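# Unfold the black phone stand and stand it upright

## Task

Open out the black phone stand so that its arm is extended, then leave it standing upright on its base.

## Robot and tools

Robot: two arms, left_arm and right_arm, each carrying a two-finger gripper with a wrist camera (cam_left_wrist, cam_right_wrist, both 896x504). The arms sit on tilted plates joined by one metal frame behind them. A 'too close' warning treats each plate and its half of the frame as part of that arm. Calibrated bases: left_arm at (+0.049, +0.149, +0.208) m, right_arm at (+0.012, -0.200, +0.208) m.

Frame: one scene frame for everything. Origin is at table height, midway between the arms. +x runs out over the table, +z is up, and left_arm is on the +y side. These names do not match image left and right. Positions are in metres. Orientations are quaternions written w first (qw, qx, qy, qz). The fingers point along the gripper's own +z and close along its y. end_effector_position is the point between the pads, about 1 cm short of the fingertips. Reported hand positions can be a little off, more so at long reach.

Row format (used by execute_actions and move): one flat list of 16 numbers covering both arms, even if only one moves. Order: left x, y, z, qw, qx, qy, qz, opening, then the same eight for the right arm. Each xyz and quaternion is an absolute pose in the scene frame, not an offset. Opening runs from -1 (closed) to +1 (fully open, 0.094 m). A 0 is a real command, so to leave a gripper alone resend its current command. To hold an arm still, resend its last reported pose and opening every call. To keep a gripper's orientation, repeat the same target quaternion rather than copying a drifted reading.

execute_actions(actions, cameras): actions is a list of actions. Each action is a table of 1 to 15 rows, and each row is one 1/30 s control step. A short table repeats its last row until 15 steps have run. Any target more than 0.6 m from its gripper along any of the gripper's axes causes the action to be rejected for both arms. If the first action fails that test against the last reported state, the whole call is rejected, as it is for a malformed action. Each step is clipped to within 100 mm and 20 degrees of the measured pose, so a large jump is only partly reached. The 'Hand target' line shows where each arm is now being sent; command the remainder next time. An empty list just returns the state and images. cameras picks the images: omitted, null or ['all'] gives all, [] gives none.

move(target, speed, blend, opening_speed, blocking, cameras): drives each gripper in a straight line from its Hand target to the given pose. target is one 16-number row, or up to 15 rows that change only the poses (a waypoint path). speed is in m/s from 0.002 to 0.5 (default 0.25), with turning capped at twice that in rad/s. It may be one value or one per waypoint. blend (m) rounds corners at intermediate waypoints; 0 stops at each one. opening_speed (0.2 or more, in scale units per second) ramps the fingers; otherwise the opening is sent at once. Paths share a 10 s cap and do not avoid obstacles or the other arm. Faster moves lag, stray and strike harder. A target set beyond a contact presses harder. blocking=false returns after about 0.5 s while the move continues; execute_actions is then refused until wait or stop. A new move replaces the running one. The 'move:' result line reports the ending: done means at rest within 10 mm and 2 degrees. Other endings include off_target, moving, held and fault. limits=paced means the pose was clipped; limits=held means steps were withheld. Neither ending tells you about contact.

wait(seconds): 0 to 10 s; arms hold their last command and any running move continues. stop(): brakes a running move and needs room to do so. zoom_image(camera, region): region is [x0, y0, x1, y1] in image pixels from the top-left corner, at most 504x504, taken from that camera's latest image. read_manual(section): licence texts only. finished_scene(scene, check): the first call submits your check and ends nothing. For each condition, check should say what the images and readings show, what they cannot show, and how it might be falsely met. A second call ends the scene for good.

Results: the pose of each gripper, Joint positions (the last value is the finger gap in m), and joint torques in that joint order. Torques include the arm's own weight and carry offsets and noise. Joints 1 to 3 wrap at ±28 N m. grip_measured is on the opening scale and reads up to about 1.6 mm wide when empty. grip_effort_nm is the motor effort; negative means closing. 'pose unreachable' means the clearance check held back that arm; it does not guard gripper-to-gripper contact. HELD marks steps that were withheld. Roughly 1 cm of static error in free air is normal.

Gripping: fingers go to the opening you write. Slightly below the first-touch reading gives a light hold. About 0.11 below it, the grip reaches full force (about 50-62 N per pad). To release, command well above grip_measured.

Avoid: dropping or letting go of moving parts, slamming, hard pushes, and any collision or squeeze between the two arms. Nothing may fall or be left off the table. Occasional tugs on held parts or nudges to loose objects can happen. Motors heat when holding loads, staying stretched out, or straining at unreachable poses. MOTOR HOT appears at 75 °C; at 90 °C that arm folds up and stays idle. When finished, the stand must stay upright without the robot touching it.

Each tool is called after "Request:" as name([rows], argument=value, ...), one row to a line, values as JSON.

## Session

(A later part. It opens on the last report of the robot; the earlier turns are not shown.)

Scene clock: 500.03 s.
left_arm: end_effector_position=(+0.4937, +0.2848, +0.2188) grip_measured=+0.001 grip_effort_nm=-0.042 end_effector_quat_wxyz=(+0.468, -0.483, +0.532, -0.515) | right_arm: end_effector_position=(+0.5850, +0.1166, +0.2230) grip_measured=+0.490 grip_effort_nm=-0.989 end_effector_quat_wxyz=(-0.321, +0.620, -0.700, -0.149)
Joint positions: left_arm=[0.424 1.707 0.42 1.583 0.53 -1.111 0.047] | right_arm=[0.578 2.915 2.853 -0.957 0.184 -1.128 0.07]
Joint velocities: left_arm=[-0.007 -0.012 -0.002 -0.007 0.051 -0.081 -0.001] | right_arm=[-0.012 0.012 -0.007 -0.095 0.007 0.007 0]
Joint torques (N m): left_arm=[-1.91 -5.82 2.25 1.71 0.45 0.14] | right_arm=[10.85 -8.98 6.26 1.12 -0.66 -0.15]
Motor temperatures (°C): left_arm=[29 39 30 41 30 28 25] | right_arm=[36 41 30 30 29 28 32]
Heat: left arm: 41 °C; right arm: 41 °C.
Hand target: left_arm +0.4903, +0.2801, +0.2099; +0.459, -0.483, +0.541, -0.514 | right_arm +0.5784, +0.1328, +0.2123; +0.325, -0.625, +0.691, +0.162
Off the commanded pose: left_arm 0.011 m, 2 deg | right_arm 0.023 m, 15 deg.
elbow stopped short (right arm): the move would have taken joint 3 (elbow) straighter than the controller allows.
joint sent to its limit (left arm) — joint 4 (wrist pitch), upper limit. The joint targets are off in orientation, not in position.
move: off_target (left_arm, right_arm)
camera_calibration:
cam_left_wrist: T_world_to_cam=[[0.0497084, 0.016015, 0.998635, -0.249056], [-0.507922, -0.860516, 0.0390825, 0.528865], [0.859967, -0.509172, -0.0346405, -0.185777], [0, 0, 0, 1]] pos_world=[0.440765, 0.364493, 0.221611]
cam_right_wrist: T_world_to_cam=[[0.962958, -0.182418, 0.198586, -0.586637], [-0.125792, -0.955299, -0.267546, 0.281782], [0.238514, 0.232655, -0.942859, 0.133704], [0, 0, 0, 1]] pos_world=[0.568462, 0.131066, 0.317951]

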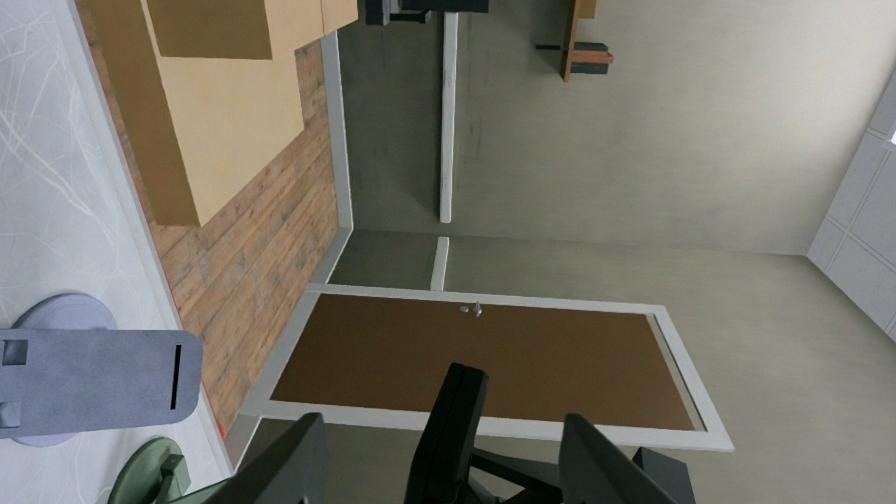

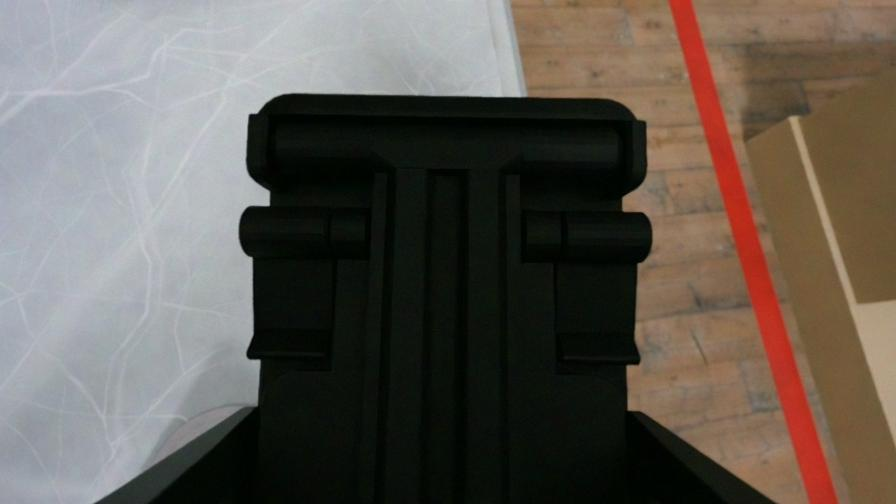

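Request:
move(target=[0.50,0.26,0.25,0.478,-0.478,0.521,-0.521,0.0,0.53,0.12,0.245,0.2103,-0.6643,0.6879,0.2031,0.36], speed=0.15)

Scene clock: 505.40 s.
left_arm: end_effector_position=(+0.5008, +0.2648, +0.2453) grip_measured=+0.001 grip_effort_nm=-0.042 end_effector_quat_wxyz=(+0.479, -0.484, +0.517, -0.519) | right_arm: end_effector_position=(+0.5285, +0.1189, +0.2174) grip_measured=+0.490 grip_effort_nm=-0.984 end_effector_quat_wxyz=(-0.232, +0.653, -0.696, -0.190)
Joint positions: left_arm=[0.298 1.655 0.393 1.581 0.403 -1.096 0.047] | right_arm=[0.615 2.915 2.853 -1.172 0.184 -1.054 0.07]
Joint velocities: left_arm=[0.007 -0.007 0.002 0.022 0.037 0.007 0] | right_arm=[0.002 0.002 0.007 0.007 -0.022 -0.007 -0.001]
Joint torques (N m): left_arm=[-4.38 -8.66 2.54 1.52 0.25 0.13] | right_arm=[12.68 -13.74 5.9 0.42 -0.49 0.07]
Motor temperatures (°C): left_arm=[29 40 30 42 30 28 25] | right_arm=[37 41 30 30 29 28 32]
Heat: left arm: 42 °C; right arm: 41 °C.
Hand target: left_arm +0.4999, +0.2602, +0.2502; +0.478, -0.479, +0.520, -0.521 | right_arm +0.5289, +0.1208, +0.2443; -0.249, +0.651, -0.690, -0.193
Off the commanded pose: left_arm 0.007 m, 1 deg | right_arm 0.028 m, 3 deg.
elbow stopped short (right arm): the move would have taken joint 3 (elbow) straighter than the controller allows.
move: off_target (right_arm)
camera_calibration:
cam_left_wrist: T_world_to_cam=[[0.0200218, 0.0278131, 0.999413, -0.264008], [-0.489503, -0.871336, 0.0340553, 0.509015], [0.871772, -0.489897, -0.00383117, -0.219678], [0, 0, 0, 1]] pos_world=[0.445959, 0.343247, 0.245677]
cam_right_wrist: T_world_to_cam=[[0.996363, -0.0705, 0.0478513, -0.528821], [-0.0607259, -0.981494, -0.18161, 0.225428], [0.0597693, 0.178044, -0.982206, 0.250911], [0, 0, 0, 1]] pos_world=[0.525591, 0.139301, 0.312691]

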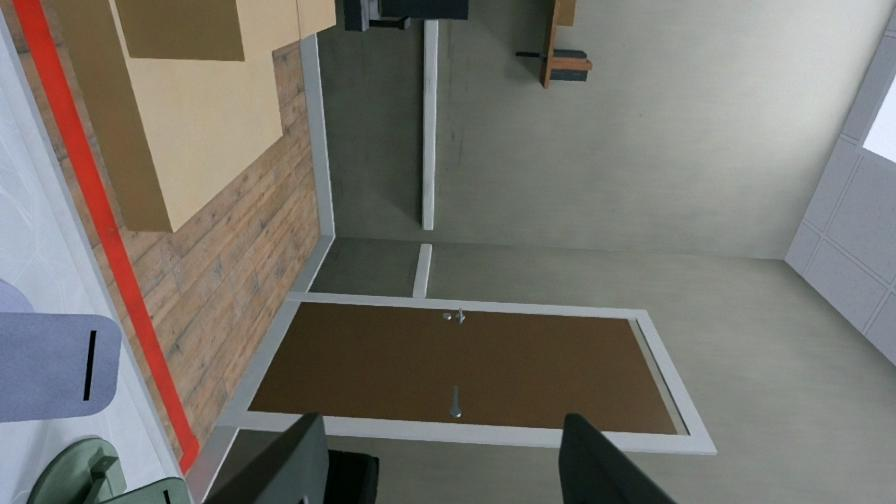

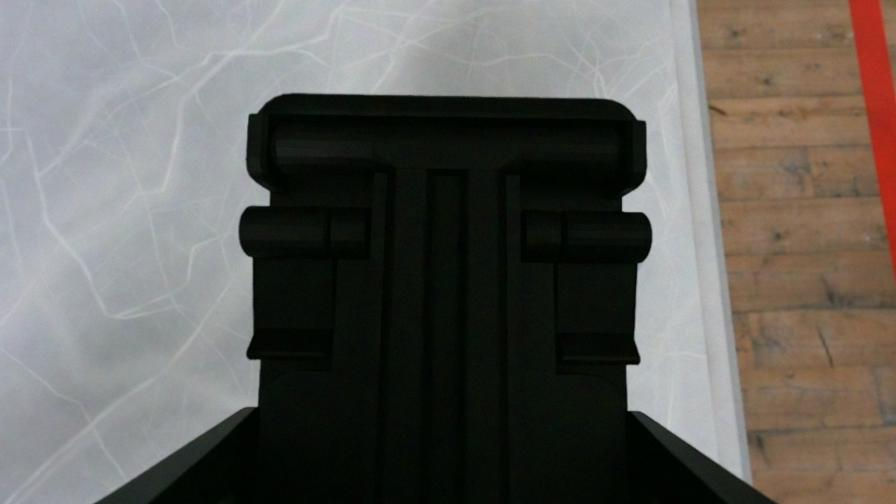

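Request:
move(target=[0.42,0.32,0.27,0.12,-0.387,0.913,0.051,0.0,0.51,0.06,0.235,0.2532,-0.4782,0.8282,0.1462,0.36], speed=0.15, cameras=[])

Request:
move(target=[0.44,0.22,0.24,0.3536,-0.3536,0.6124,-0.6124,0.0,0.51,0.06,0.235,0.2532,-0.4782,0.8282,0.1462,0.36], speed=0.2)

Scene clock: 518.80 s.
left_arm: end_effector_position=(+0.4178, +0.3209, +0.2667) grip_measured=+0.001 grip_effort_nm=-0.042 end_effector_quat_wxyz=(+0.119, -0.383, +0.915, +0.045) | right_arm: end_effector_position=(+0.5026, +0.0626, +0.2098) grip_measured=+0.490 grip_effort_nm=-0.979 end_effector_quat_wxyz=(+0.228, -0.490, +0.828, +0.146)
Joint positions: left_arm=[-0.12 1.288 1.267 -1.007 -0.784 -0.701 0.047] | right_arm=[0.615 2.386 1.836 -0.581 0.349 -0.696 0.07]
Joint velocities: left_arm=[0.012 -0.007 0.017 0.007 0.022 -0.022 -0.001] | right_arm=[0.002 -0.007 -0.007 -0.007 0.066 -0.022 0]
Joint torques (N m): left_arm=[-4.45 -4.14 9.83 0.21 -0.26 -0.1] | right_arm=[10.59 -13.42 3.71 0.99 -0.22 0.07]
Motor temperatures (°C): left_arm=[29 40 31 41 30 28 25] | right_arm=[38 46 30 30 29 28 32]
Heat: left arm: 41 °C; right arm: 46 °C.
Hand target: left_arm +0.4221, +0.3186, +0.2700; +0.122, -0.378, +0.917, +0.048 | right_arm +0.5094, +0.0608, +0.2344; +0.254, -0.479, +0.827, +0.147
Off the commanded pose: left_arm 0.004 m, 1 deg | right_arm 0.026 m, 3 deg.
move: off_target (right_arm)
No camera images: "cameras" was empty.

Scene clock: 523.87 s.
left_arm: end_effector_position=(+0.4437, +0.2261, +0.2454) grip_measured=+0.001 grip_effort_nm=-0.037 end_effector_quat_wxyz=(+0.375, -0.354, +0.610, -0.602) | right_arm: end_effector_position=(+0.5026, +0.0625, +0.2097) grip_measured=+0.490 grip_effort_nm=-0.984 end_effector_quat_wxyz=(+0.228, -0.490, +0.829, +0.146)
Joint positions: left_arm=[0.481 1.437 0.321 1.199 0.945 -0.937 0.047] | right_arm=[0.615 2.386 1.836 -0.581 0.35 -0.696 0.07]
Joint velocities: left_arm=[-0.007 -0.002 -0.002 -0.051 -0.007 0.081 0] | right_arm=[-0.007 0.007 0.002 0.007 -0.066 -0.007 0]
Joint torques (N m): left_arm=[-1.32 -4.49 2.71 1.44 0.56 -0.03] | right_arm=[10.55 -13.56 3.85 0.96 -0.25 0.07]
Motor temperatures (°C): left_arm=[29 40 31 40 30 28 25] | right_arm=[38 46 30 30 29 28 32]
Heat: left arm: 40 °C; right arm: 46 °C.
Hand target: left_arm +0.4392, +0.2210, +0.2389; +0.361, -0.357, +0.611, -0.607 | right_arm +0.5096, +0.0598, +0.2347; +0.253, -0.479, +0.828, +0.147
Off the commanded pose: left_arm 0.009 m, 3 deg | right_arm 0.026 m, 3 deg.
move: off_target (left_arm, right_arm)
camera_calibration:
cam_left_wrist: T_world_to_cam=[[0.00454233, -0.0135953, 0.999897, -0.245832], [-0.799287, -0.600932, -0.00453971, 0.533186], [0.600932, -0.799184, -0.0135962, 0.00364832], [0, 0, 0, 1]] pos_world=[0.425093, 0.319982, 0.248277]
cam_right_wrist: T_world_to_cam=[[0.880949, -0.473125, -0.00904249, -0.411552], [-0.47055, -0.873809, -0.12264, 0.354024], [0.0501228, 0.112295, -0.99241, 0.266044], [0, 0, 0, 1]] pos_world=[0.515807, 0.0847587, 0.303721]

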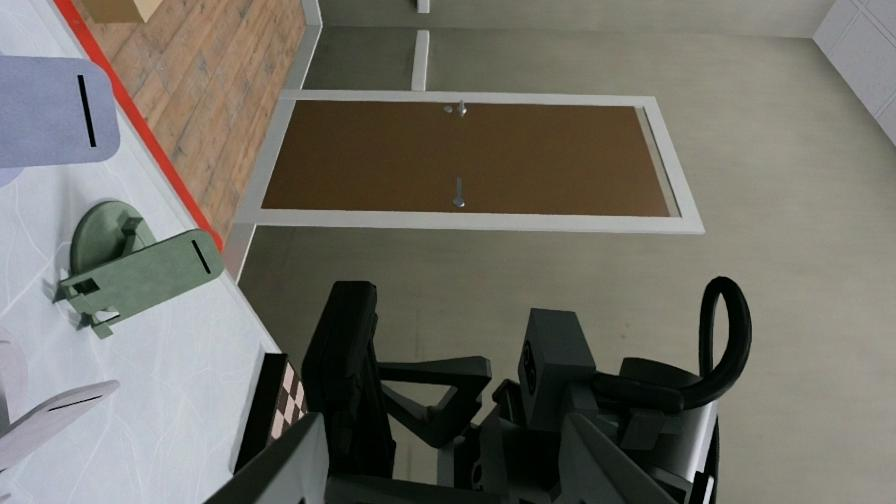

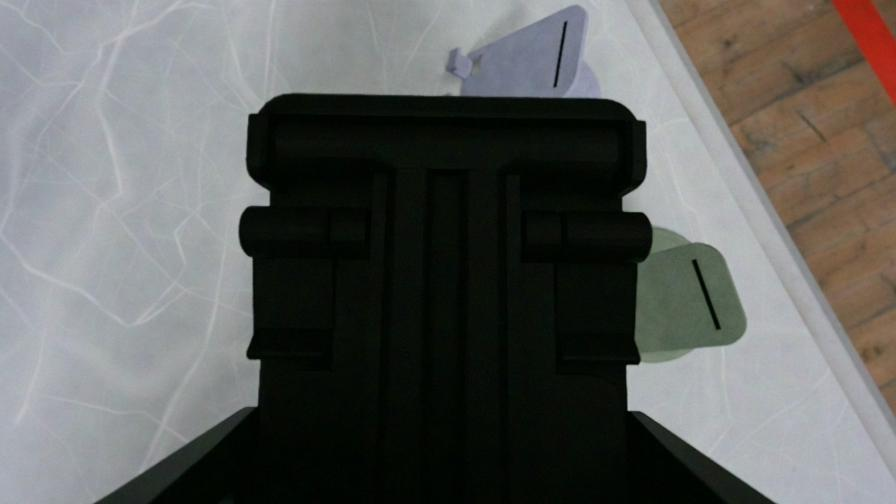

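Request:
zoom_image(camera="cam_left_wrist", region=[270, 260, 600, 504])

Scaled by 1.527.

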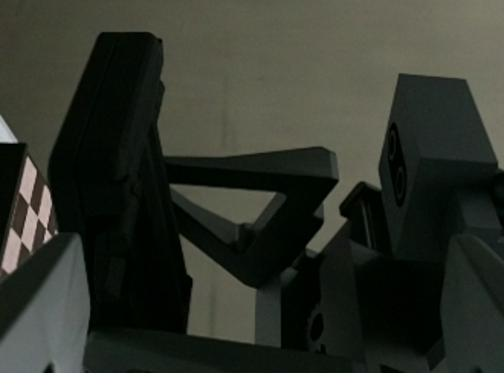

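Request:
move(target=[0.443,0.155,0.197,0.3536,-0.3536,0.6124,-0.6124,0.0,0.51,0.06,0.235,0.2532,-0.4782,0.8282,0.1462,0.36], speed=0.12)

Scene clock: 542.63 s.
left_arm: end_effector_position=(+0.4436, +0.1618, +0.1980) grip_measured=+0.001 grip_effort_nm=-0.037 end_effector_quat_wxyz=(+0.351, -0.358, +0.616, -0.607) | right_arm: end_effector_position=(+0.5026, +0.0625, +0.2097) grip_measured=+0.490 grip_effort_nm=-0.974 end_effector_quat_wxyz=(+0.228, -0.490, +0.829, +0.146)
Joint positions: left_arm=[0.33 1.864 0.298 1.582 0.809 -0.915 0.047] | right_arm=[0.615 2.386 1.836 -0.581 0.35 -0.695 0.07]
Joint velocities: left_arm=[-0.012 0.007 -0.002 0.037 0.007 -0.051 0] | right_arm=[-0.007 -0.007 0.007 -0.051 0.007 -0.081 -0.001]
Joint torques (N m): left_arm=[-4.49 -5.12 1.31 1.48 0.37 0.12] | right_arm=[10.58 -13.41 3.69 0.94 -0.3 0.08]
Motor temperatures (°C): left_arm=[29 39 30 41 30 28 25] | right_arm=[38 47 30 30 29 28 32]
Heat: left arm: 41 °C; right arm: 47 °C.
Hand target: left_arm +0.4430, +0.1545, +0.1965; +0.346, -0.352, +0.619, -0.610 | right_arm +0.5096, +0.0598, +0.2347; +0.253, -0.479, +0.828, +0.147
Off the commanded pose: left_arm 0.007 m, 1 deg | right_arm 0.026 m, 3 deg.
joint sent to its limit (left arm) — joint 4 (wrist pitch), upper limit. The joint targets still meet the commanded pose.
move: off_target (right_arm)
camera_calibration:
cam_left_wrist: T_world_to_cam=[[0.0393097, 0.00532655, 0.999213, -0.217585], [-0.818164, -0.573904, 0.0352465, 0.490379], [0.57364, -0.818906, -0.018202, -0.0321771], [0, 0, 0, 1]] pos_world=[0.428221, 0.256239, 0.199544]
cam_right_wrist: T_world_to_cam=[[0.880793, -0.473411, -0.00924101, -0.411414], [-0.470856, -0.873645, -0.122635, 0.354167], [0.0499835, 0.112367, -0.992409, 0.266109], [0, 0, 0, 1]] pos_world=[0.515831, 0.084746, 0.303721]

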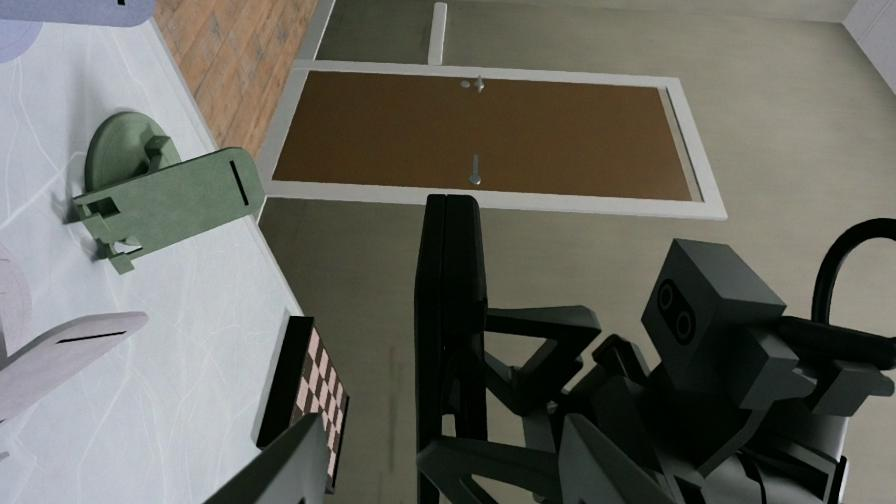

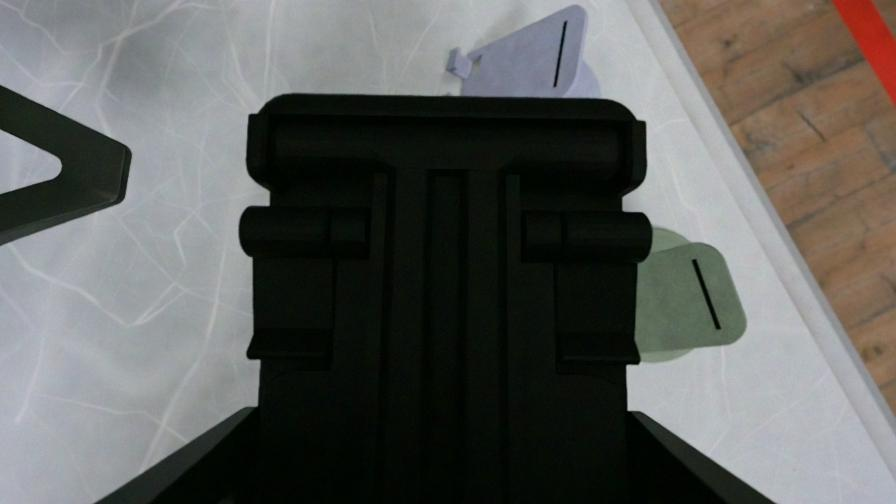

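Request:
move(target=[0.471,0.142,0.199,0.3536,-0.3536,0.6124,-0.6124,0.0,0.51,0.06,0.235,0.2532,-0.4782,0.8282,0.1462,0.36], speed=0.06)

Scene clock: 550.43 s.
left_arm: end_effector_position=(+0.4727, +0.1531, +0.2051) grip_measured=+0.001 grip_effort_nm=-0.032 end_effector_quat_wxyz=(+0.372, -0.353, +0.608, -0.607) | right_arm: end_effector_position=(+0.5026, +0.0625, +0.2097) grip_measured=+0.490 grip_effort_nm=-0.984 end_effector_quat_wxyz=(+0.228, -0.490, +0.829, +0.145)
Joint positions: left_arm=[0.246 1.903 0.385 1.583 0.721 -0.92 0.047] | right_arm=[0.615 2.386 1.836 -0.581 0.35 -0.695 0.07]
Joint velocities: left_arm=[0.027 -0.007 -0.007 -0.051 -0.007 0.051 0] | right_arm=[-0.002 0.002 0.002 -0.081 0.022 -0.022 0.001]
Joint torques (N m): left_arm=[-5.2 -5.03 1.92 1.33 0.35 -0.02] | right_arm=[10.47 -13.55 3.85 0.95 -0.28 0.07]
Motor temperatures (°C): left_arm=[29 39 30 41 30 28 25] | right_arm=[38 48 29 30 29 28 32]
Heat: left arm: 41 °C; right arm: 48 °C.
Hand target: left_arm +0.4706, +0.1420, +0.1996; +0.354, -0.354, +0.612, -0.613 | right_arm +0.5096, +0.0597, +0.2347; +0.253, -0.479, +0.828, +0.147
Off the commanded pose: left_arm 0.013 m, 2 deg | right_arm 0.026 m, 3 deg.
move: off_target (left_arm, right_arm)
camera_calibration:
cam_left_wrist: T_world_to_cam=[[0.00102978, -0.00353366, 0.999993, -0.206497], [-0.803938, -0.594711, -0.00127363, 0.512871], [0.594712, -0.803932, -0.00345326, -0.0710839], [0, 0, 0, 1]] pos_world=[0.454803, 0.247134, 0.206903]
cam_right_wrist: T_world_to_cam=[[0.880724, -0.473545, -0.00899207, -0.411475], [-0.470973, -0.873616, -0.122389, 0.354132], [0.0501011, 0.112026, -0.992441, 0.26606], [0, 0, 0, 1]] pos_world=[0.515853, 0.0847183, 0.303691]

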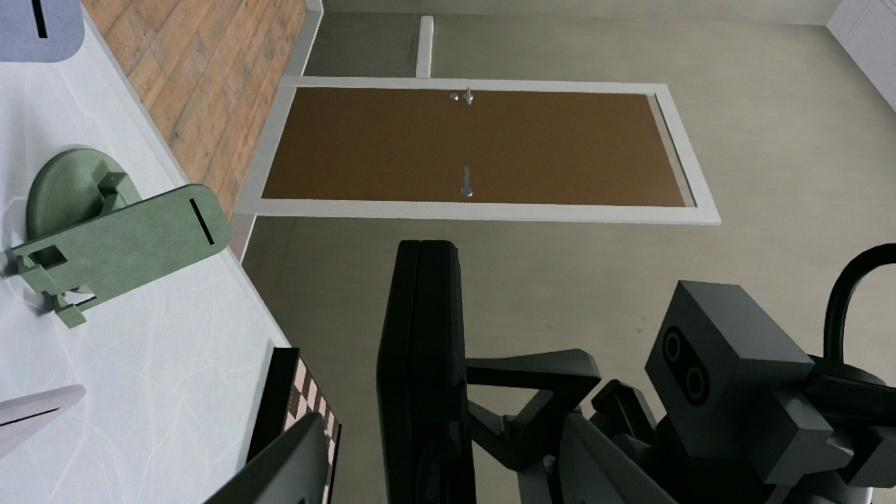

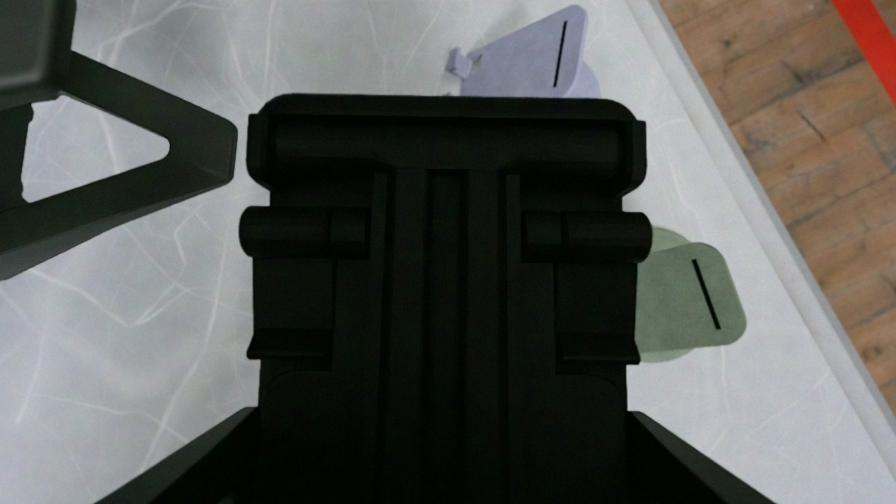

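Request:
move(target=[0.487,0.1326,0.1942,0.345,-0.3536,0.6174,-0.6124,0.0,0.51,0.06,0.235,0.2532,-0.4782,0.8282,0.1462,0.36], speed=0.05)

Scene clock: 553.93 s.
left_arm: end_effector_position=(+0.4886, +0.1450, +0.1998) grip_measured=+0.001 grip_effort_nm=-0.032 end_effector_quat_wxyz=(+0.360, -0.357, +0.611, -0.608) | right_arm: end_effector_position=(+0.5026, +0.0625, +0.2097) grip_measured=+0.490 grip_effort_nm=-0.984 end_effector_quat_wxyz=(+0.228, -0.490, +0.829, +0.145)
Joint positions: left_arm=[0.213 1.923 0.452 1.512 0.69 -0.921 0.047] | right_arm=[0.615 2.386 1.836 -0.581 0.35 -0.695 0.07]
Joint velocities: left_arm=[-0.012 0.002 -0.007 -0.022 0.051 0.051 0] | right_arm=[0.012 -0.017 0.012 -0.037 0.007 0.037 -0.001]
Joint torques (N m): left_arm=[-5.59 -5.44 2.61 1.27 0.34 0.14] | right_arm=[10.55 -13.64 3.84 0.94 -0.25 0.07]
Motor temperatures (°C): left_arm=[29 39 30 41 30 28 25] | right_arm=[38 48 29 30 29 28 32]
Heat: left arm: 41 °C; right arm: 48 °C.
Hand target: left_arm +0.4866, +0.1326, +0.1944; +0.345, -0.353, +0.617, -0.612 | right_arm +0.5096, +0.0598, +0.2347; +0.253, -0.479, +0.828, +0.147
Off the commanded pose: left_arm 0.014 m, 2 deg | right_arm 0.026 m, 3 deg.
move: off_target (left_arm, right_arm)
camera_calibration:
cam_left_wrist: T_world_to_cam=[[0.021225, 0.00576045, 0.999758, -0.212462], [-0.811181, -0.584432, 0.0205889, 0.518519], [0.58441, -0.811422, -0.00773182, -0.0801574], [0, 0, 0, 1]] pos_world=[0.471967, 0.239221, 0.201115]
cam_right_wrist: T_world_to_cam=[[0.880724, -0.473545, -0.00899207, -0.411475], [-0.470973, -0.873616, -0.122389, 0.354132], [0.0501011, 0.112026, -0.992441, 0.26606], [0, 0, 0, 1]] pos_world=[0.515853, 0.0847183, 0.303691]

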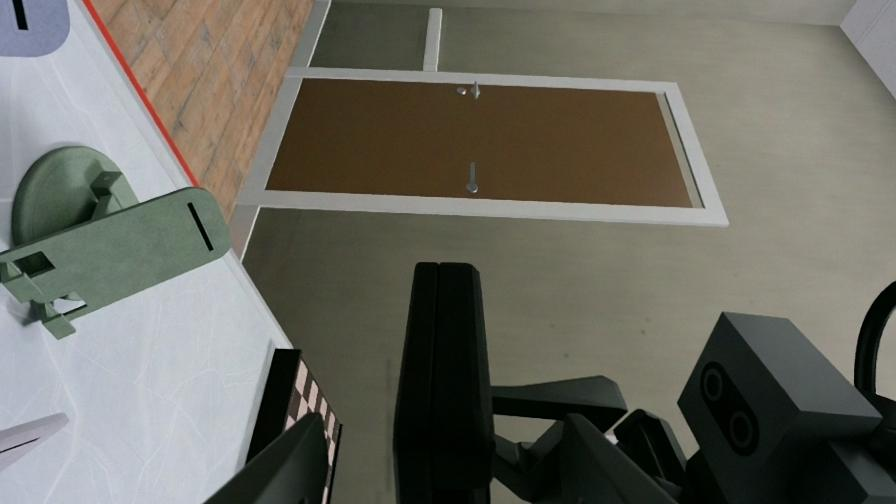

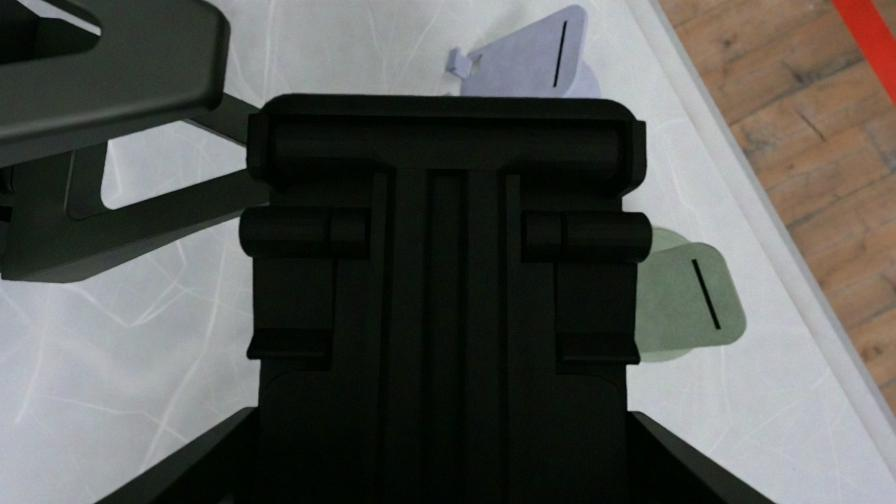

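Request:
move(target=[0.499,0.1236,0.1942,0.345,-0.3536,0.6174,-0.6124,0.0,0.51,0.06,0.235,0.2532,-0.4782,0.8282,0.1462,0.36], speed=0.05)

Scene clock: 559.73 s.
left_arm: end_effector_position=(+0.5008, +0.1365, +0.2001) grip_measured=+0.001 grip_effort_nm=-0.037 end_effector_quat_wxyz=(+0.360, -0.357, +0.610, -0.609) | right_arm: end_effector_position=(+0.5026, +0.0625, +0.2097) grip_measured=+0.490 grip_effort_nm=-0.979 end_effector_quat_wxyz=(+0.228, -0.490, +0.829, +0.145)
Joint positions: left_arm=[0.175 1.947 0.496 1.492 0.653 -0.921 0.047] | right_arm=[0.615 2.386 1.836 -0.581 0.35 -0.695 0.07]
Joint velocities: left_arm=[-0.007 -0.032 -0.002 0.022 0.007 -0.066 0] | right_arm=[0.007 0.007 0.007 -0.022 -0.051 0.007 -0.001]
Joint torques (N m): left_arm=[-5.91 -5.5 2.85 1.29 0.36 0.11] | right_arm=[10.67 -13.57 3.92 0.91 -0.3 0.05]
Motor temperatures (°C): left_arm=[30 39 30 41 30 28 25] | right_arm=[38 48 29 31 29 28 32]
Heat: left arm: 41 °C; right arm: 48 °C.
Hand target: left_arm +0.4987, +0.1237, +0.1946; +0.345, -0.353, +0.617, -0.613 | right_arm +0.5096, +0.0598, +0.2347; +0.253, -0.478, +0.828, +0.147
Off the commanded pose: left_arm 0.014 m, 2 deg | right_arm 0.026 m, 3 deg.
move: off_target (left_arm, right_arm)
camera_calibration:
cam_left_wrist: T_world_to_cam=[[0.0208294, 0.00709953, 0.999758, -0.2129], [-0.810733, -0.585037, 0.0210457, 0.523215], [0.585045, -0.810975, -0.00643017, -0.0947831], [0, 0, 0, 1]] pos_world=[0.484075, 0.230745, 0.201228]
cam_right_wrist: T_world_to_cam=[[0.880568, -0.473831, -0.0091905, -0.411337], [-0.471279, -0.873452, -0.122384, 0.354275], [0.0499619, 0.112099, -0.99244, 0.266125], [0, 0, 0, 1]] pos_world=[0.515877, 0.0847055, 0.303691]

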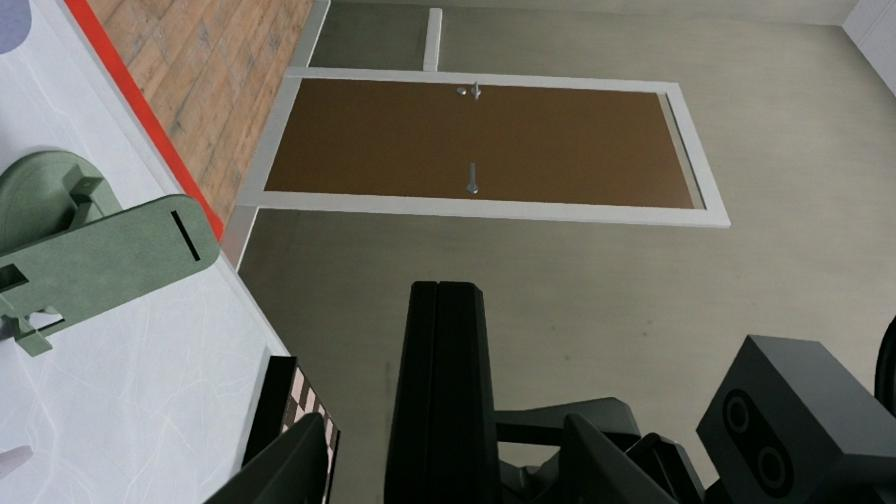

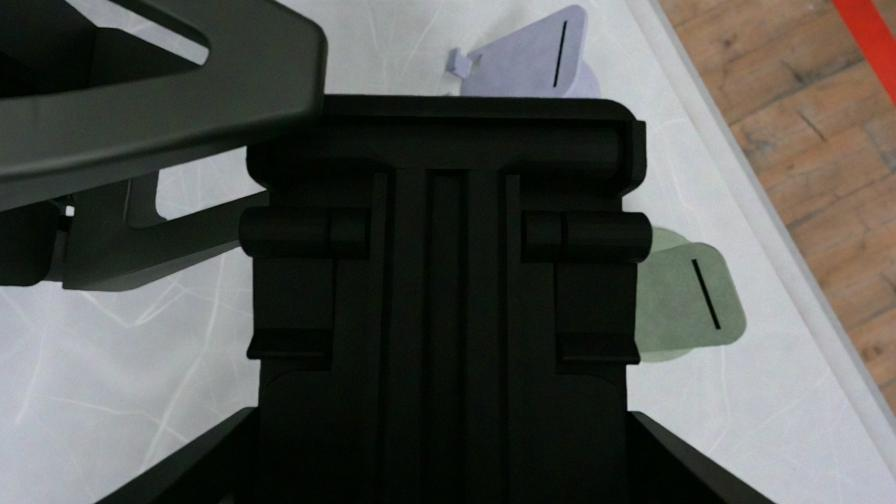

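Request:
move(target=[0.5027,0.118,0.1942,0.345,-0.3536,0.6174,-0.6124,0.0,0.51,0.06,0.235,0.2532,-0.4782,0.8282,0.1462,0.36], speed=0.05)

Scene clock: 562.93 s.
left_arm: end_effector_position=(+0.5043, +0.1311, +0.1993) grip_measured=+0.001 grip_effort_nm=-0.037 end_effector_quat_wxyz=(+0.359, -0.358, +0.610, -0.609) | right_arm: end_effector_position=(+0.5026, +0.0625, +0.2097) grip_measured=+0.490 grip_effort_nm=-0.989 end_effector_quat_wxyz=(+0.228, -0.490, +0.829, +0.145)
Joint positions: left_arm=[0.156 1.963 0.509 1.491 0.633 -0.921 0.047] | right_arm=[0.615 2.386 1.836 -0.581 0.35 -0.695 0.07]
Joint velocities: left_arm=[0.002 0.002 0.012 -0.051 0.066 -0.007 0] | right_arm=[-0.002 -0.007 0.012 0.007 -0.037 0.081 0.002]
Joint torques (N m): left_arm=[-6.15 -5.61 3.03 1.33 0.39 0.12] | right_arm=[10.5 -13.57 3.96 0.97 -0.21 0.06]
Motor temperatures (°C): left_arm=[30 39 30 41 30 28 25] | right_arm=[38 48 29 31 29 28 32]
Heat: left arm: 41 °C; right arm: 48 °C.
Hand target: left_arm +0.5022, +0.1181, +0.1943; +0.345, -0.353, +0.617, -0.612 | right_arm +0.5096, +0.0598, +0.2347; +0.253, -0.479, +0.828, +0.147
Off the commanded pose: left_arm 0.014 m, 2 deg | right_arm 0.026 m, 3 deg.
move: off_target (left_arm, right_arm)
camera_calibration:
cam_left_wrist: T_world_to_cam=[[0.024012, 0.00809234, 0.999679, -0.213908], [-0.810825, -0.584787, 0.0242096, 0.522245], [0.584796, -0.811146, -0.00748042, -0.100901], [0, 0, 0, 1]] pos_world=[0.487592, 0.225288, 0.200442]
cam_right_wrist: T_world_to_cam=[[0.880568, -0.473831, -0.0091905, -0.411337], [-0.471279, -0.873452, -0.122384, 0.354275], [0.0499619, 0.112099, -0.99244, 0.266125], [0, 0, 0, 1]] pos_world=[0.515877, 0.0847055, 0.303691]

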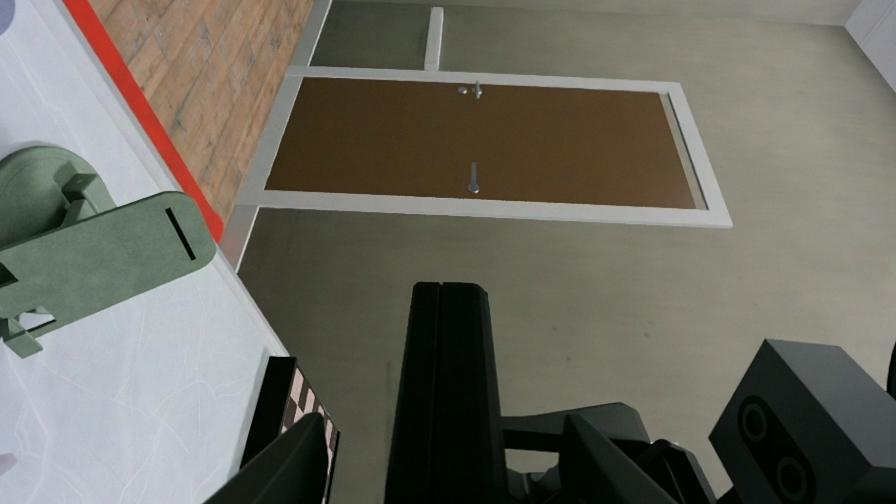

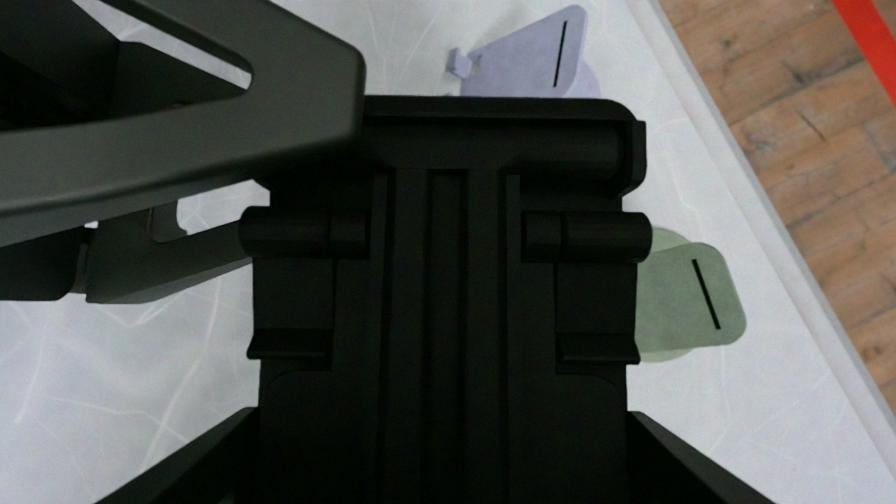

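Request:
move(target=[0.5027,0.118,0.1942,0.345,-0.3536,0.6174,-0.6124,-0.75,0.51,0.06,0.235,0.2532,-0.4782,0.8282,0.1462,0.36], speed=0.05, opening_speed=0.4)

Scene clock: 567.90 s.
left_arm: end_effector_position=(+0.5043, +0.1310, +0.1992) grip_measured=-0.592 grip_effort_nm=-1.013 end_effector_quat_wxyz=(+0.361, -0.356, +0.612, -0.607) | right_arm: end_effector_position=(+0.5028, +0.0622, +0.2096) grip_measured=+0.490 grip_effort_nm=-0.989 end_effector_quat_wxyz=(+0.227, -0.488, +0.830, +0.145)
Joint positions: left_arm=[0.156 1.963 0.509 1.491 0.632 -0.913 0.019] | right_arm=[0.615 2.386 1.836 -0.581 0.352 -0.692 0.07]
Joint velocities: left_arm=[-0.012 -0.027 -0.002 0.051 0.007 -0.095 -0.001] | right_arm=[-0.007 -0.007 -0.007 -0.007 -0.022 -0.037 0]
Joint torques (N m): left_arm=[-6.09 -5.64 3.02 1.32 0.34 0.03] | right_arm=[10.52 -13.83 4 0.96 -0.29 0.01]
Motor temperatures (°C): left_arm=[30 39 30 41 30 28 25] | right_arm=[38 49 29 31 29 28 32]
Heat: left arm: 41 °C; right arm: 49 °C.
Hand target: left_arm +0.5022, +0.1181, +0.1943; +0.345, -0.353, +0.617, -0.612 | right_arm +0.5096, +0.0597, +0.2347; +0.253, -0.479, +0.828, +0.147
Off the commanded pose: left_arm 0.014 m, 2 deg | right_arm 0.027 m, 3 deg.
move: off_target (left_arm, right_arm)
camera_calibration:
cam_left_wrist: T_world_to_cam=[[0.0208478, 0.000966755, 0.999782, -0.211306], [-0.81065, -0.58527, 0.0174699, 0.523584], [0.585159, -0.810838, -0.0114179, -0.100402], [0, 0, 0, 1]] pos_world=[0.4876, 0.225233, 0.200967]
cam_right_wrist: T_world_to_cam=[[0.879126, -0.476499, -0.00933101, -0.410676], [-0.474005, -0.872152, -0.12112, 0.3551], [0.0495754, 0.110902, -0.992594, 0.266335], [0, 0, 0, 1]] pos_world=[0.516151, 0.084477, 0.30354]

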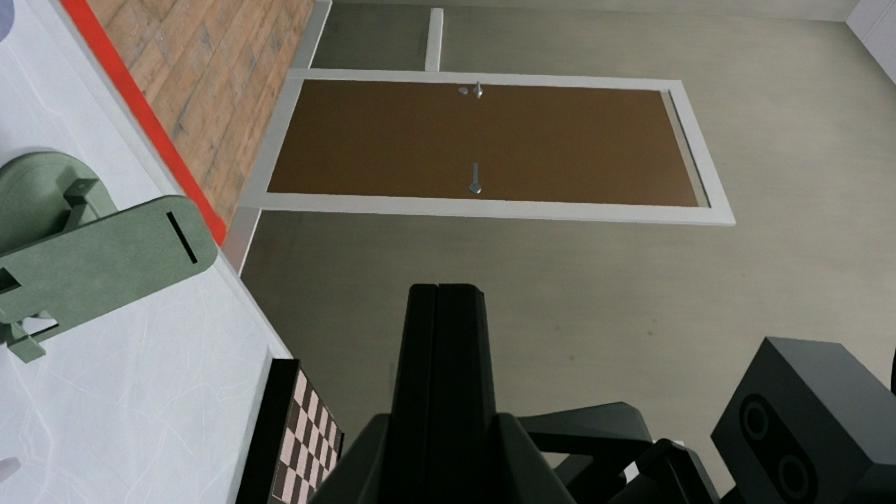

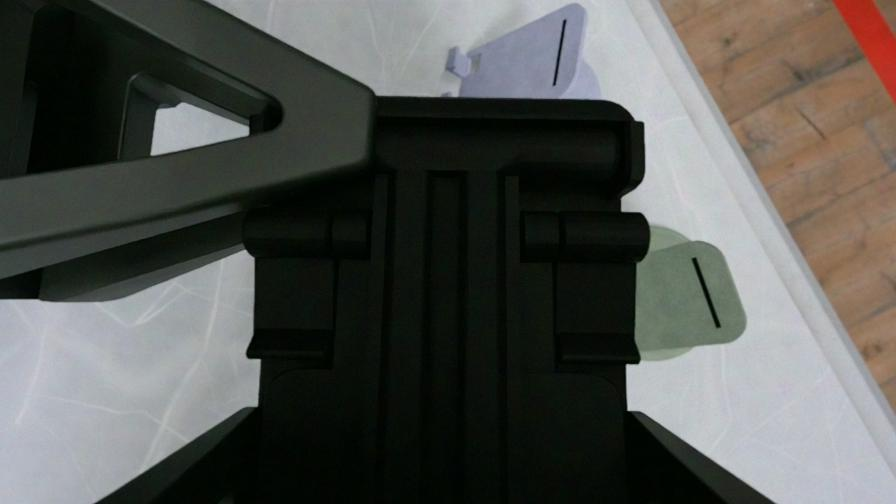

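Request:
move(target=[0.5027,0.118,0.1942,0.345,-0.3536,0.6174,-0.6124,-1,0.51,0.06,0.235,0.2532,-0.4782,0.8282,0.1462,0.36], cameras=[])

Request:
move(target=[0.5027,0.118,0.1942,0.345,-0.3536,0.6174,-0.6124,-1,0.51,0.06,0.235,0.2532,-0.4782,0.8282,0.1462,0.85], opening_speed=0.5)

Scene clock: 573.27 s.
left_arm: end_effector_position=(+0.5043, +0.1310, +0.1992) grip_measured=-0.592 grip_effort_nm=-1.018 end_effector_quat_wxyz=(+0.361, -0.356, +0.612, -0.607) | right_arm: end_effector_position=(+0.5028, +0.0622, +0.2096) grip_measured=+0.490 grip_effort_nm=-0.979 end_effector_quat_wxyz=(+0.227, -0.488, +0.830, +0.145)
Joint positions: left_arm=[0.156 1.963 0.509 1.491 0.632 -0.913 0.019] | right_arm=[0.615 2.386 1.836 -0.581 0.352 -0.692 0.07]
Joint velocities: left_arm=[0.007 -0.007 -0.012 -0.007 -0.022 -0.037 0.001] | right_arm=[-0.012 -0.002 -0.007 0.022 0.022 0.022 0]
Joint torques (N m): left_arm=[-6.05 -5.48 3.02 1.32 0.37 0] | right_arm=[10.78 -13.52 3.88 0.91 -0.26 0.07]
Motor temperatures (°C): left_arm=[30 39 30 41 30 28 26] | right_arm=[38 49 29 31 29 28 32]
Heat: left arm: 41 °C; right arm: 49 °C.
Hand target: left_arm +0.5023, +0.1181, +0.1943; +0.345, -0.353, +0.617, -0.612 | right_arm +0.5096, +0.0597, +0.2347; +0.253, -0.479, +0.828, +0.147
Off the commanded pose: left_arm 0.014 m, 2 deg | right_arm 0.027 m, 3 deg.
move: off_target (left_arm, right_arm)
No camera images: "cameras" was empty.

Scene clock: 574.47 s.
left_arm: end_effector_position=(+0.5042, +0.1308, +0.1962) grip_measured=-0.593 grip_effort_nm=-1.013 end_effector_quat_wxyz=(+0.357, -0.361, +0.614, -0.604) | right_arm: end_effector_position=(+0.5053, +0.0605, +0.2132) grip_measured=+0.848 grip_effort_nm=0.173 end_effector_quat_wxyz=(+0.232, -0.486, +0.830, +0.144)
Joint positions: left_arm=[0.156 1.963 0.509 1.478 0.622 -0.913 0.019] | right_arm=[0.615 2.378 1.836 -0.578 0.352 -0.692 0.087]
Joint velocities: left_arm=[0.017 0.007 0.002 -0.022 0.007 -0.022 0] | right_arm=[0.002 0.007 0.002 -0.066 -0.051 -0.051 0]
Joint torques (N m): left_arm=[-6.08 -5.57 3.14 1.43 0.47 0.02] | right_arm=[10.62 -12.98 4.15 0.9 -0.28 0.02]
Motor temperatures (°C): left_arm=[30 39 30 41 30 28 26] | right_arm=[38 49 29 31 29 28 32]
Heat: left arm: 41 °C; right arm: 49 °C.
Hand target: left_arm +0.5024, +0.1182, +0.1943; +0.345, -0.353, +0.617, -0.612 | right_arm +0.5096, +0.0598, +0.2347; +0.253, -0.479, +0.828, +0.147
Off the commanded pose: left_arm 0.013 m, 2 deg | right_arm 0.022 m, 3 deg.
move: off_target (left_arm, right_arm)
camera_calibration:
cam_left_wrist: T_world_to_cam=[[0.0360377, 0.000757508, 0.99935, -0.215777], [-0.809503, -0.586367, 0.0296361, 0.520538], [0.586008, -0.810045, -0.0205181, -0.0992815], [0, 0, 0, 1]] pos_world=[0.487333, 0.224967, 0.198173]
cam_right_wrist: T_world_to_cam=[[0.876008, -0.482263, -0.00576231, -0.412545], [-0.478912, -0.868384, -0.128657, 0.359159], [0.0570425, 0.115464, -0.991672, 0.265771], [0, 0, 0, 1]] pos_world=[0.518238, 0.0822461, 0.307389]

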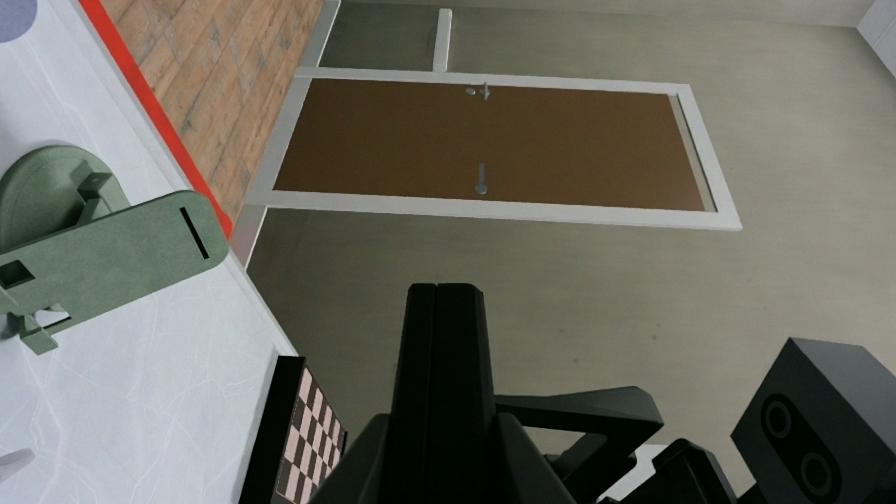

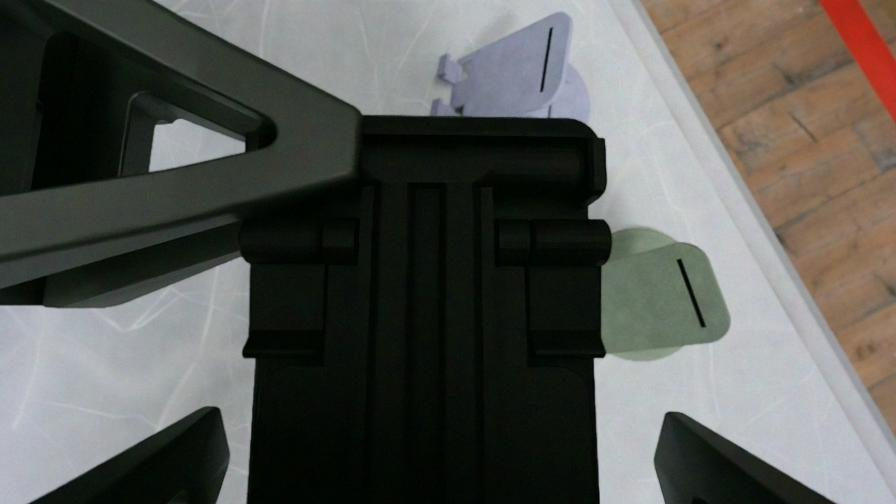

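Request:
move(target=[0.5027,0.118,0.1942,0.345,-0.3536,0.6174,-0.6124,-1,0.473,-0.004,0.285,0.2532,-0.4782,0.8282,0.1462,0.85], speed=0.12)

Scene clock: 580.00 s.
left_arm: end_effector_position=(+0.5042, +0.1308, +0.1959) grip_measured=-0.593 grip_effort_nm=-1.018 end_effector_quat_wxyz=(+0.357, -0.361, +0.615, -0.604) | right_arm: end_effector_position=(+0.4808, -0.0033, +0.2747) grip_measured=+0.848 grip_effort_nm=0.168 end_effector_quat_wxyz=(+0.254, -0.472, +0.831, +0.146)
Joint positions: left_arm=[0.156 1.963 0.509 1.478 0.622 -0.913 0.019] | right_arm=[0.634 2.055 1.593 -0.612 0.355 -0.675 0.087]
Joint velocities: left_arm=[0.027 0.007 -0.017 -0.066 -0.007 0.051 0] | right_arm=[0.002 -0.002 0.007 0.051 0.051 0.007 0]
Joint torques (N m): left_arm=[-6.04 -5.56 3.15 1.44 0.47 0.01] | right_arm=[9.44 -10.07 3.55 0.61 -0.19 0.07]
Motor temperatures (°C): left_arm=[30 40 30 41 30 28 26] | right_arm=[38 50 29 31 29 28 32]
Heat: left arm: 41 °C; right arm: 50 °C.
Hand target: left_arm +0.5023, +0.1181, +0.1943; +0.345, -0.353, +0.617, -0.612 | right_arm +0.4717, -0.0037, +0.2844; +0.253, -0.478, +0.828, +0.147
Off the commanded pose: left_arm 0.013 m, 2 deg | right_arm 0.013 m, 1 deg.
move: off_target (left_arm, right_arm)
camera_calibration:
cam_left_wrist: T_world_to_cam=[[0.0370873, 0.000688736, 0.999312, -0.216076], [-0.809334, -0.586559, 0.030441, 0.520331], [0.586176, -0.809906, -0.0211965, -0.0992491], [0, 0, 0, 1]] pos_world=[0.487313, 0.224971, 0.197985]
cam_right_wrist: T_world_to_cam=[[0.861496, -0.50772, 0.00667607, -0.417971], [-0.499448, -0.849684, -0.169079, 0.32089], [0.0915172, 0.142326, -0.98558, 0.31731], [0, 0, 0, 1]] pos_world=[0.491309, 0.015282, 0.36978]

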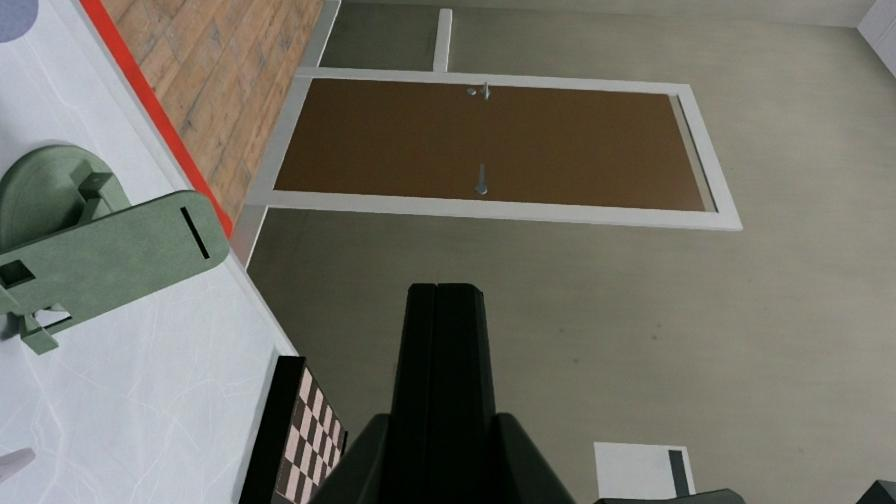

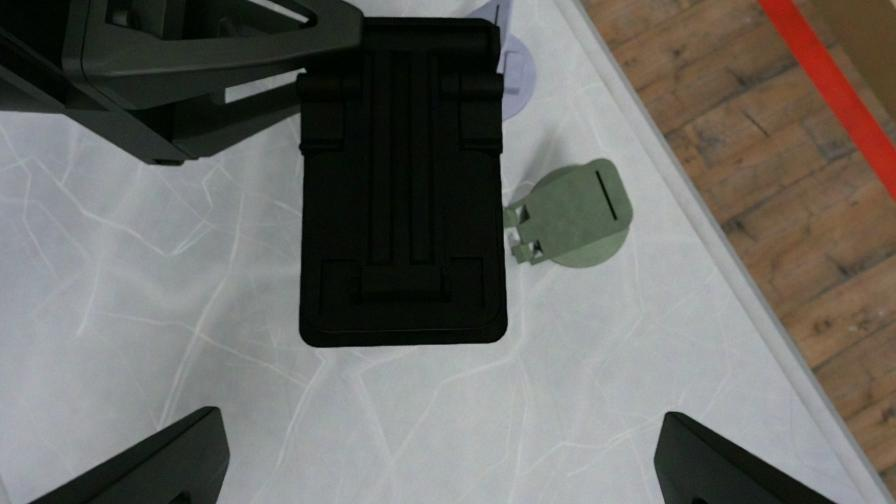

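Request:
zoom_image(camera="cam_right_wrist", region=[270, 0, 540, 360])

Scaled by 1.400.

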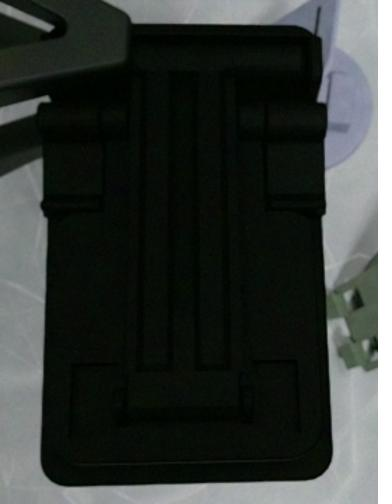

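Request:
move(target=[0.5027,0.118,0.1942,0.345,-0.3536,0.6174,-0.6124,-1,0.472,0.012,0.273,0.2532,-0.4782,0.8282,0.1462,0.0], speed=0.1, cameras=["cam_right_wrist"])

Scene clock: 596.00 s.
left_arm: end_effector_position=(+0.5042, +0.1308, +0.1959) grip_measured=-0.593 grip_effort_nm=-1.018 end_effector_quat_wxyz=(+0.357, -0.361, +0.615, -0.604) | right_arm: end_effector_position=(+0.4816, -0.0011, +0.2774) grip_measured=+0.002 grip_effort_nm=-0.076 end_effector_quat_wxyz=(+0.259, -0.469, +0.832, +0.146)
Joint positions: left_arm=[0.156 1.963 0.509 1.478 0.622 -0.913 0.019] | right_arm=[0.64 2.055 1.593 -0.603 0.357 -0.669 0.047]
Joint velocities: left_arm=[0.022 -0.002 0.002 -0.022 0.037 0.022 0] | right_arm=[-0.002 -0.017 -0.007 0.037 0.022 -0.051 -0.001]
Joint torques (N m): left_arm=[-6.11 -5.49 3.02 1.45 0.47 0.02] | right_arm=[9.68 -6.6 3.86 1.03 -0.19 0.06]
Motor temperatures (°C): left_arm=[30 40 30 41 30 28 27] | right_arm=[38 46 29 30 29 28 31]
Heat: left arm: 41 °C; right arm: 46 °C.
Hand target: left_arm +0.5024, +0.1181, +0.1943; +0.345, -0.353, +0.617, -0.612 | right_arm +0.4720, +0.0119, +0.2732; +0.253, -0.478, +0.828, +0.147
Off the commanded pose: left_arm 0.013 m, 2 deg | right_arm 0.017 m, 1 deg.
move: off_target (left_arm, right_arm)
camera_calibration:
cam_right_wrist: T_world_to_cam=[[0.858067, -0.51345, 0.00947779, -0.416718], [-0.503874, -0.845342, -0.177502, 0.328206], [0.0991505, 0.147533, -0.984075, 0.315511], [0, 0, 0, 1]] pos_world=[0.491664, 0.0169346, 0.372693]
Images, in order (width x height): cam_right_wrist 896x504.

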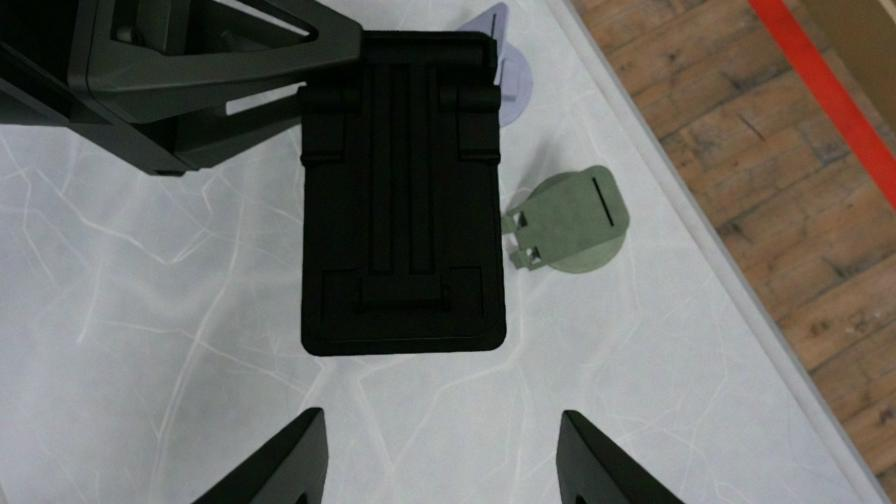

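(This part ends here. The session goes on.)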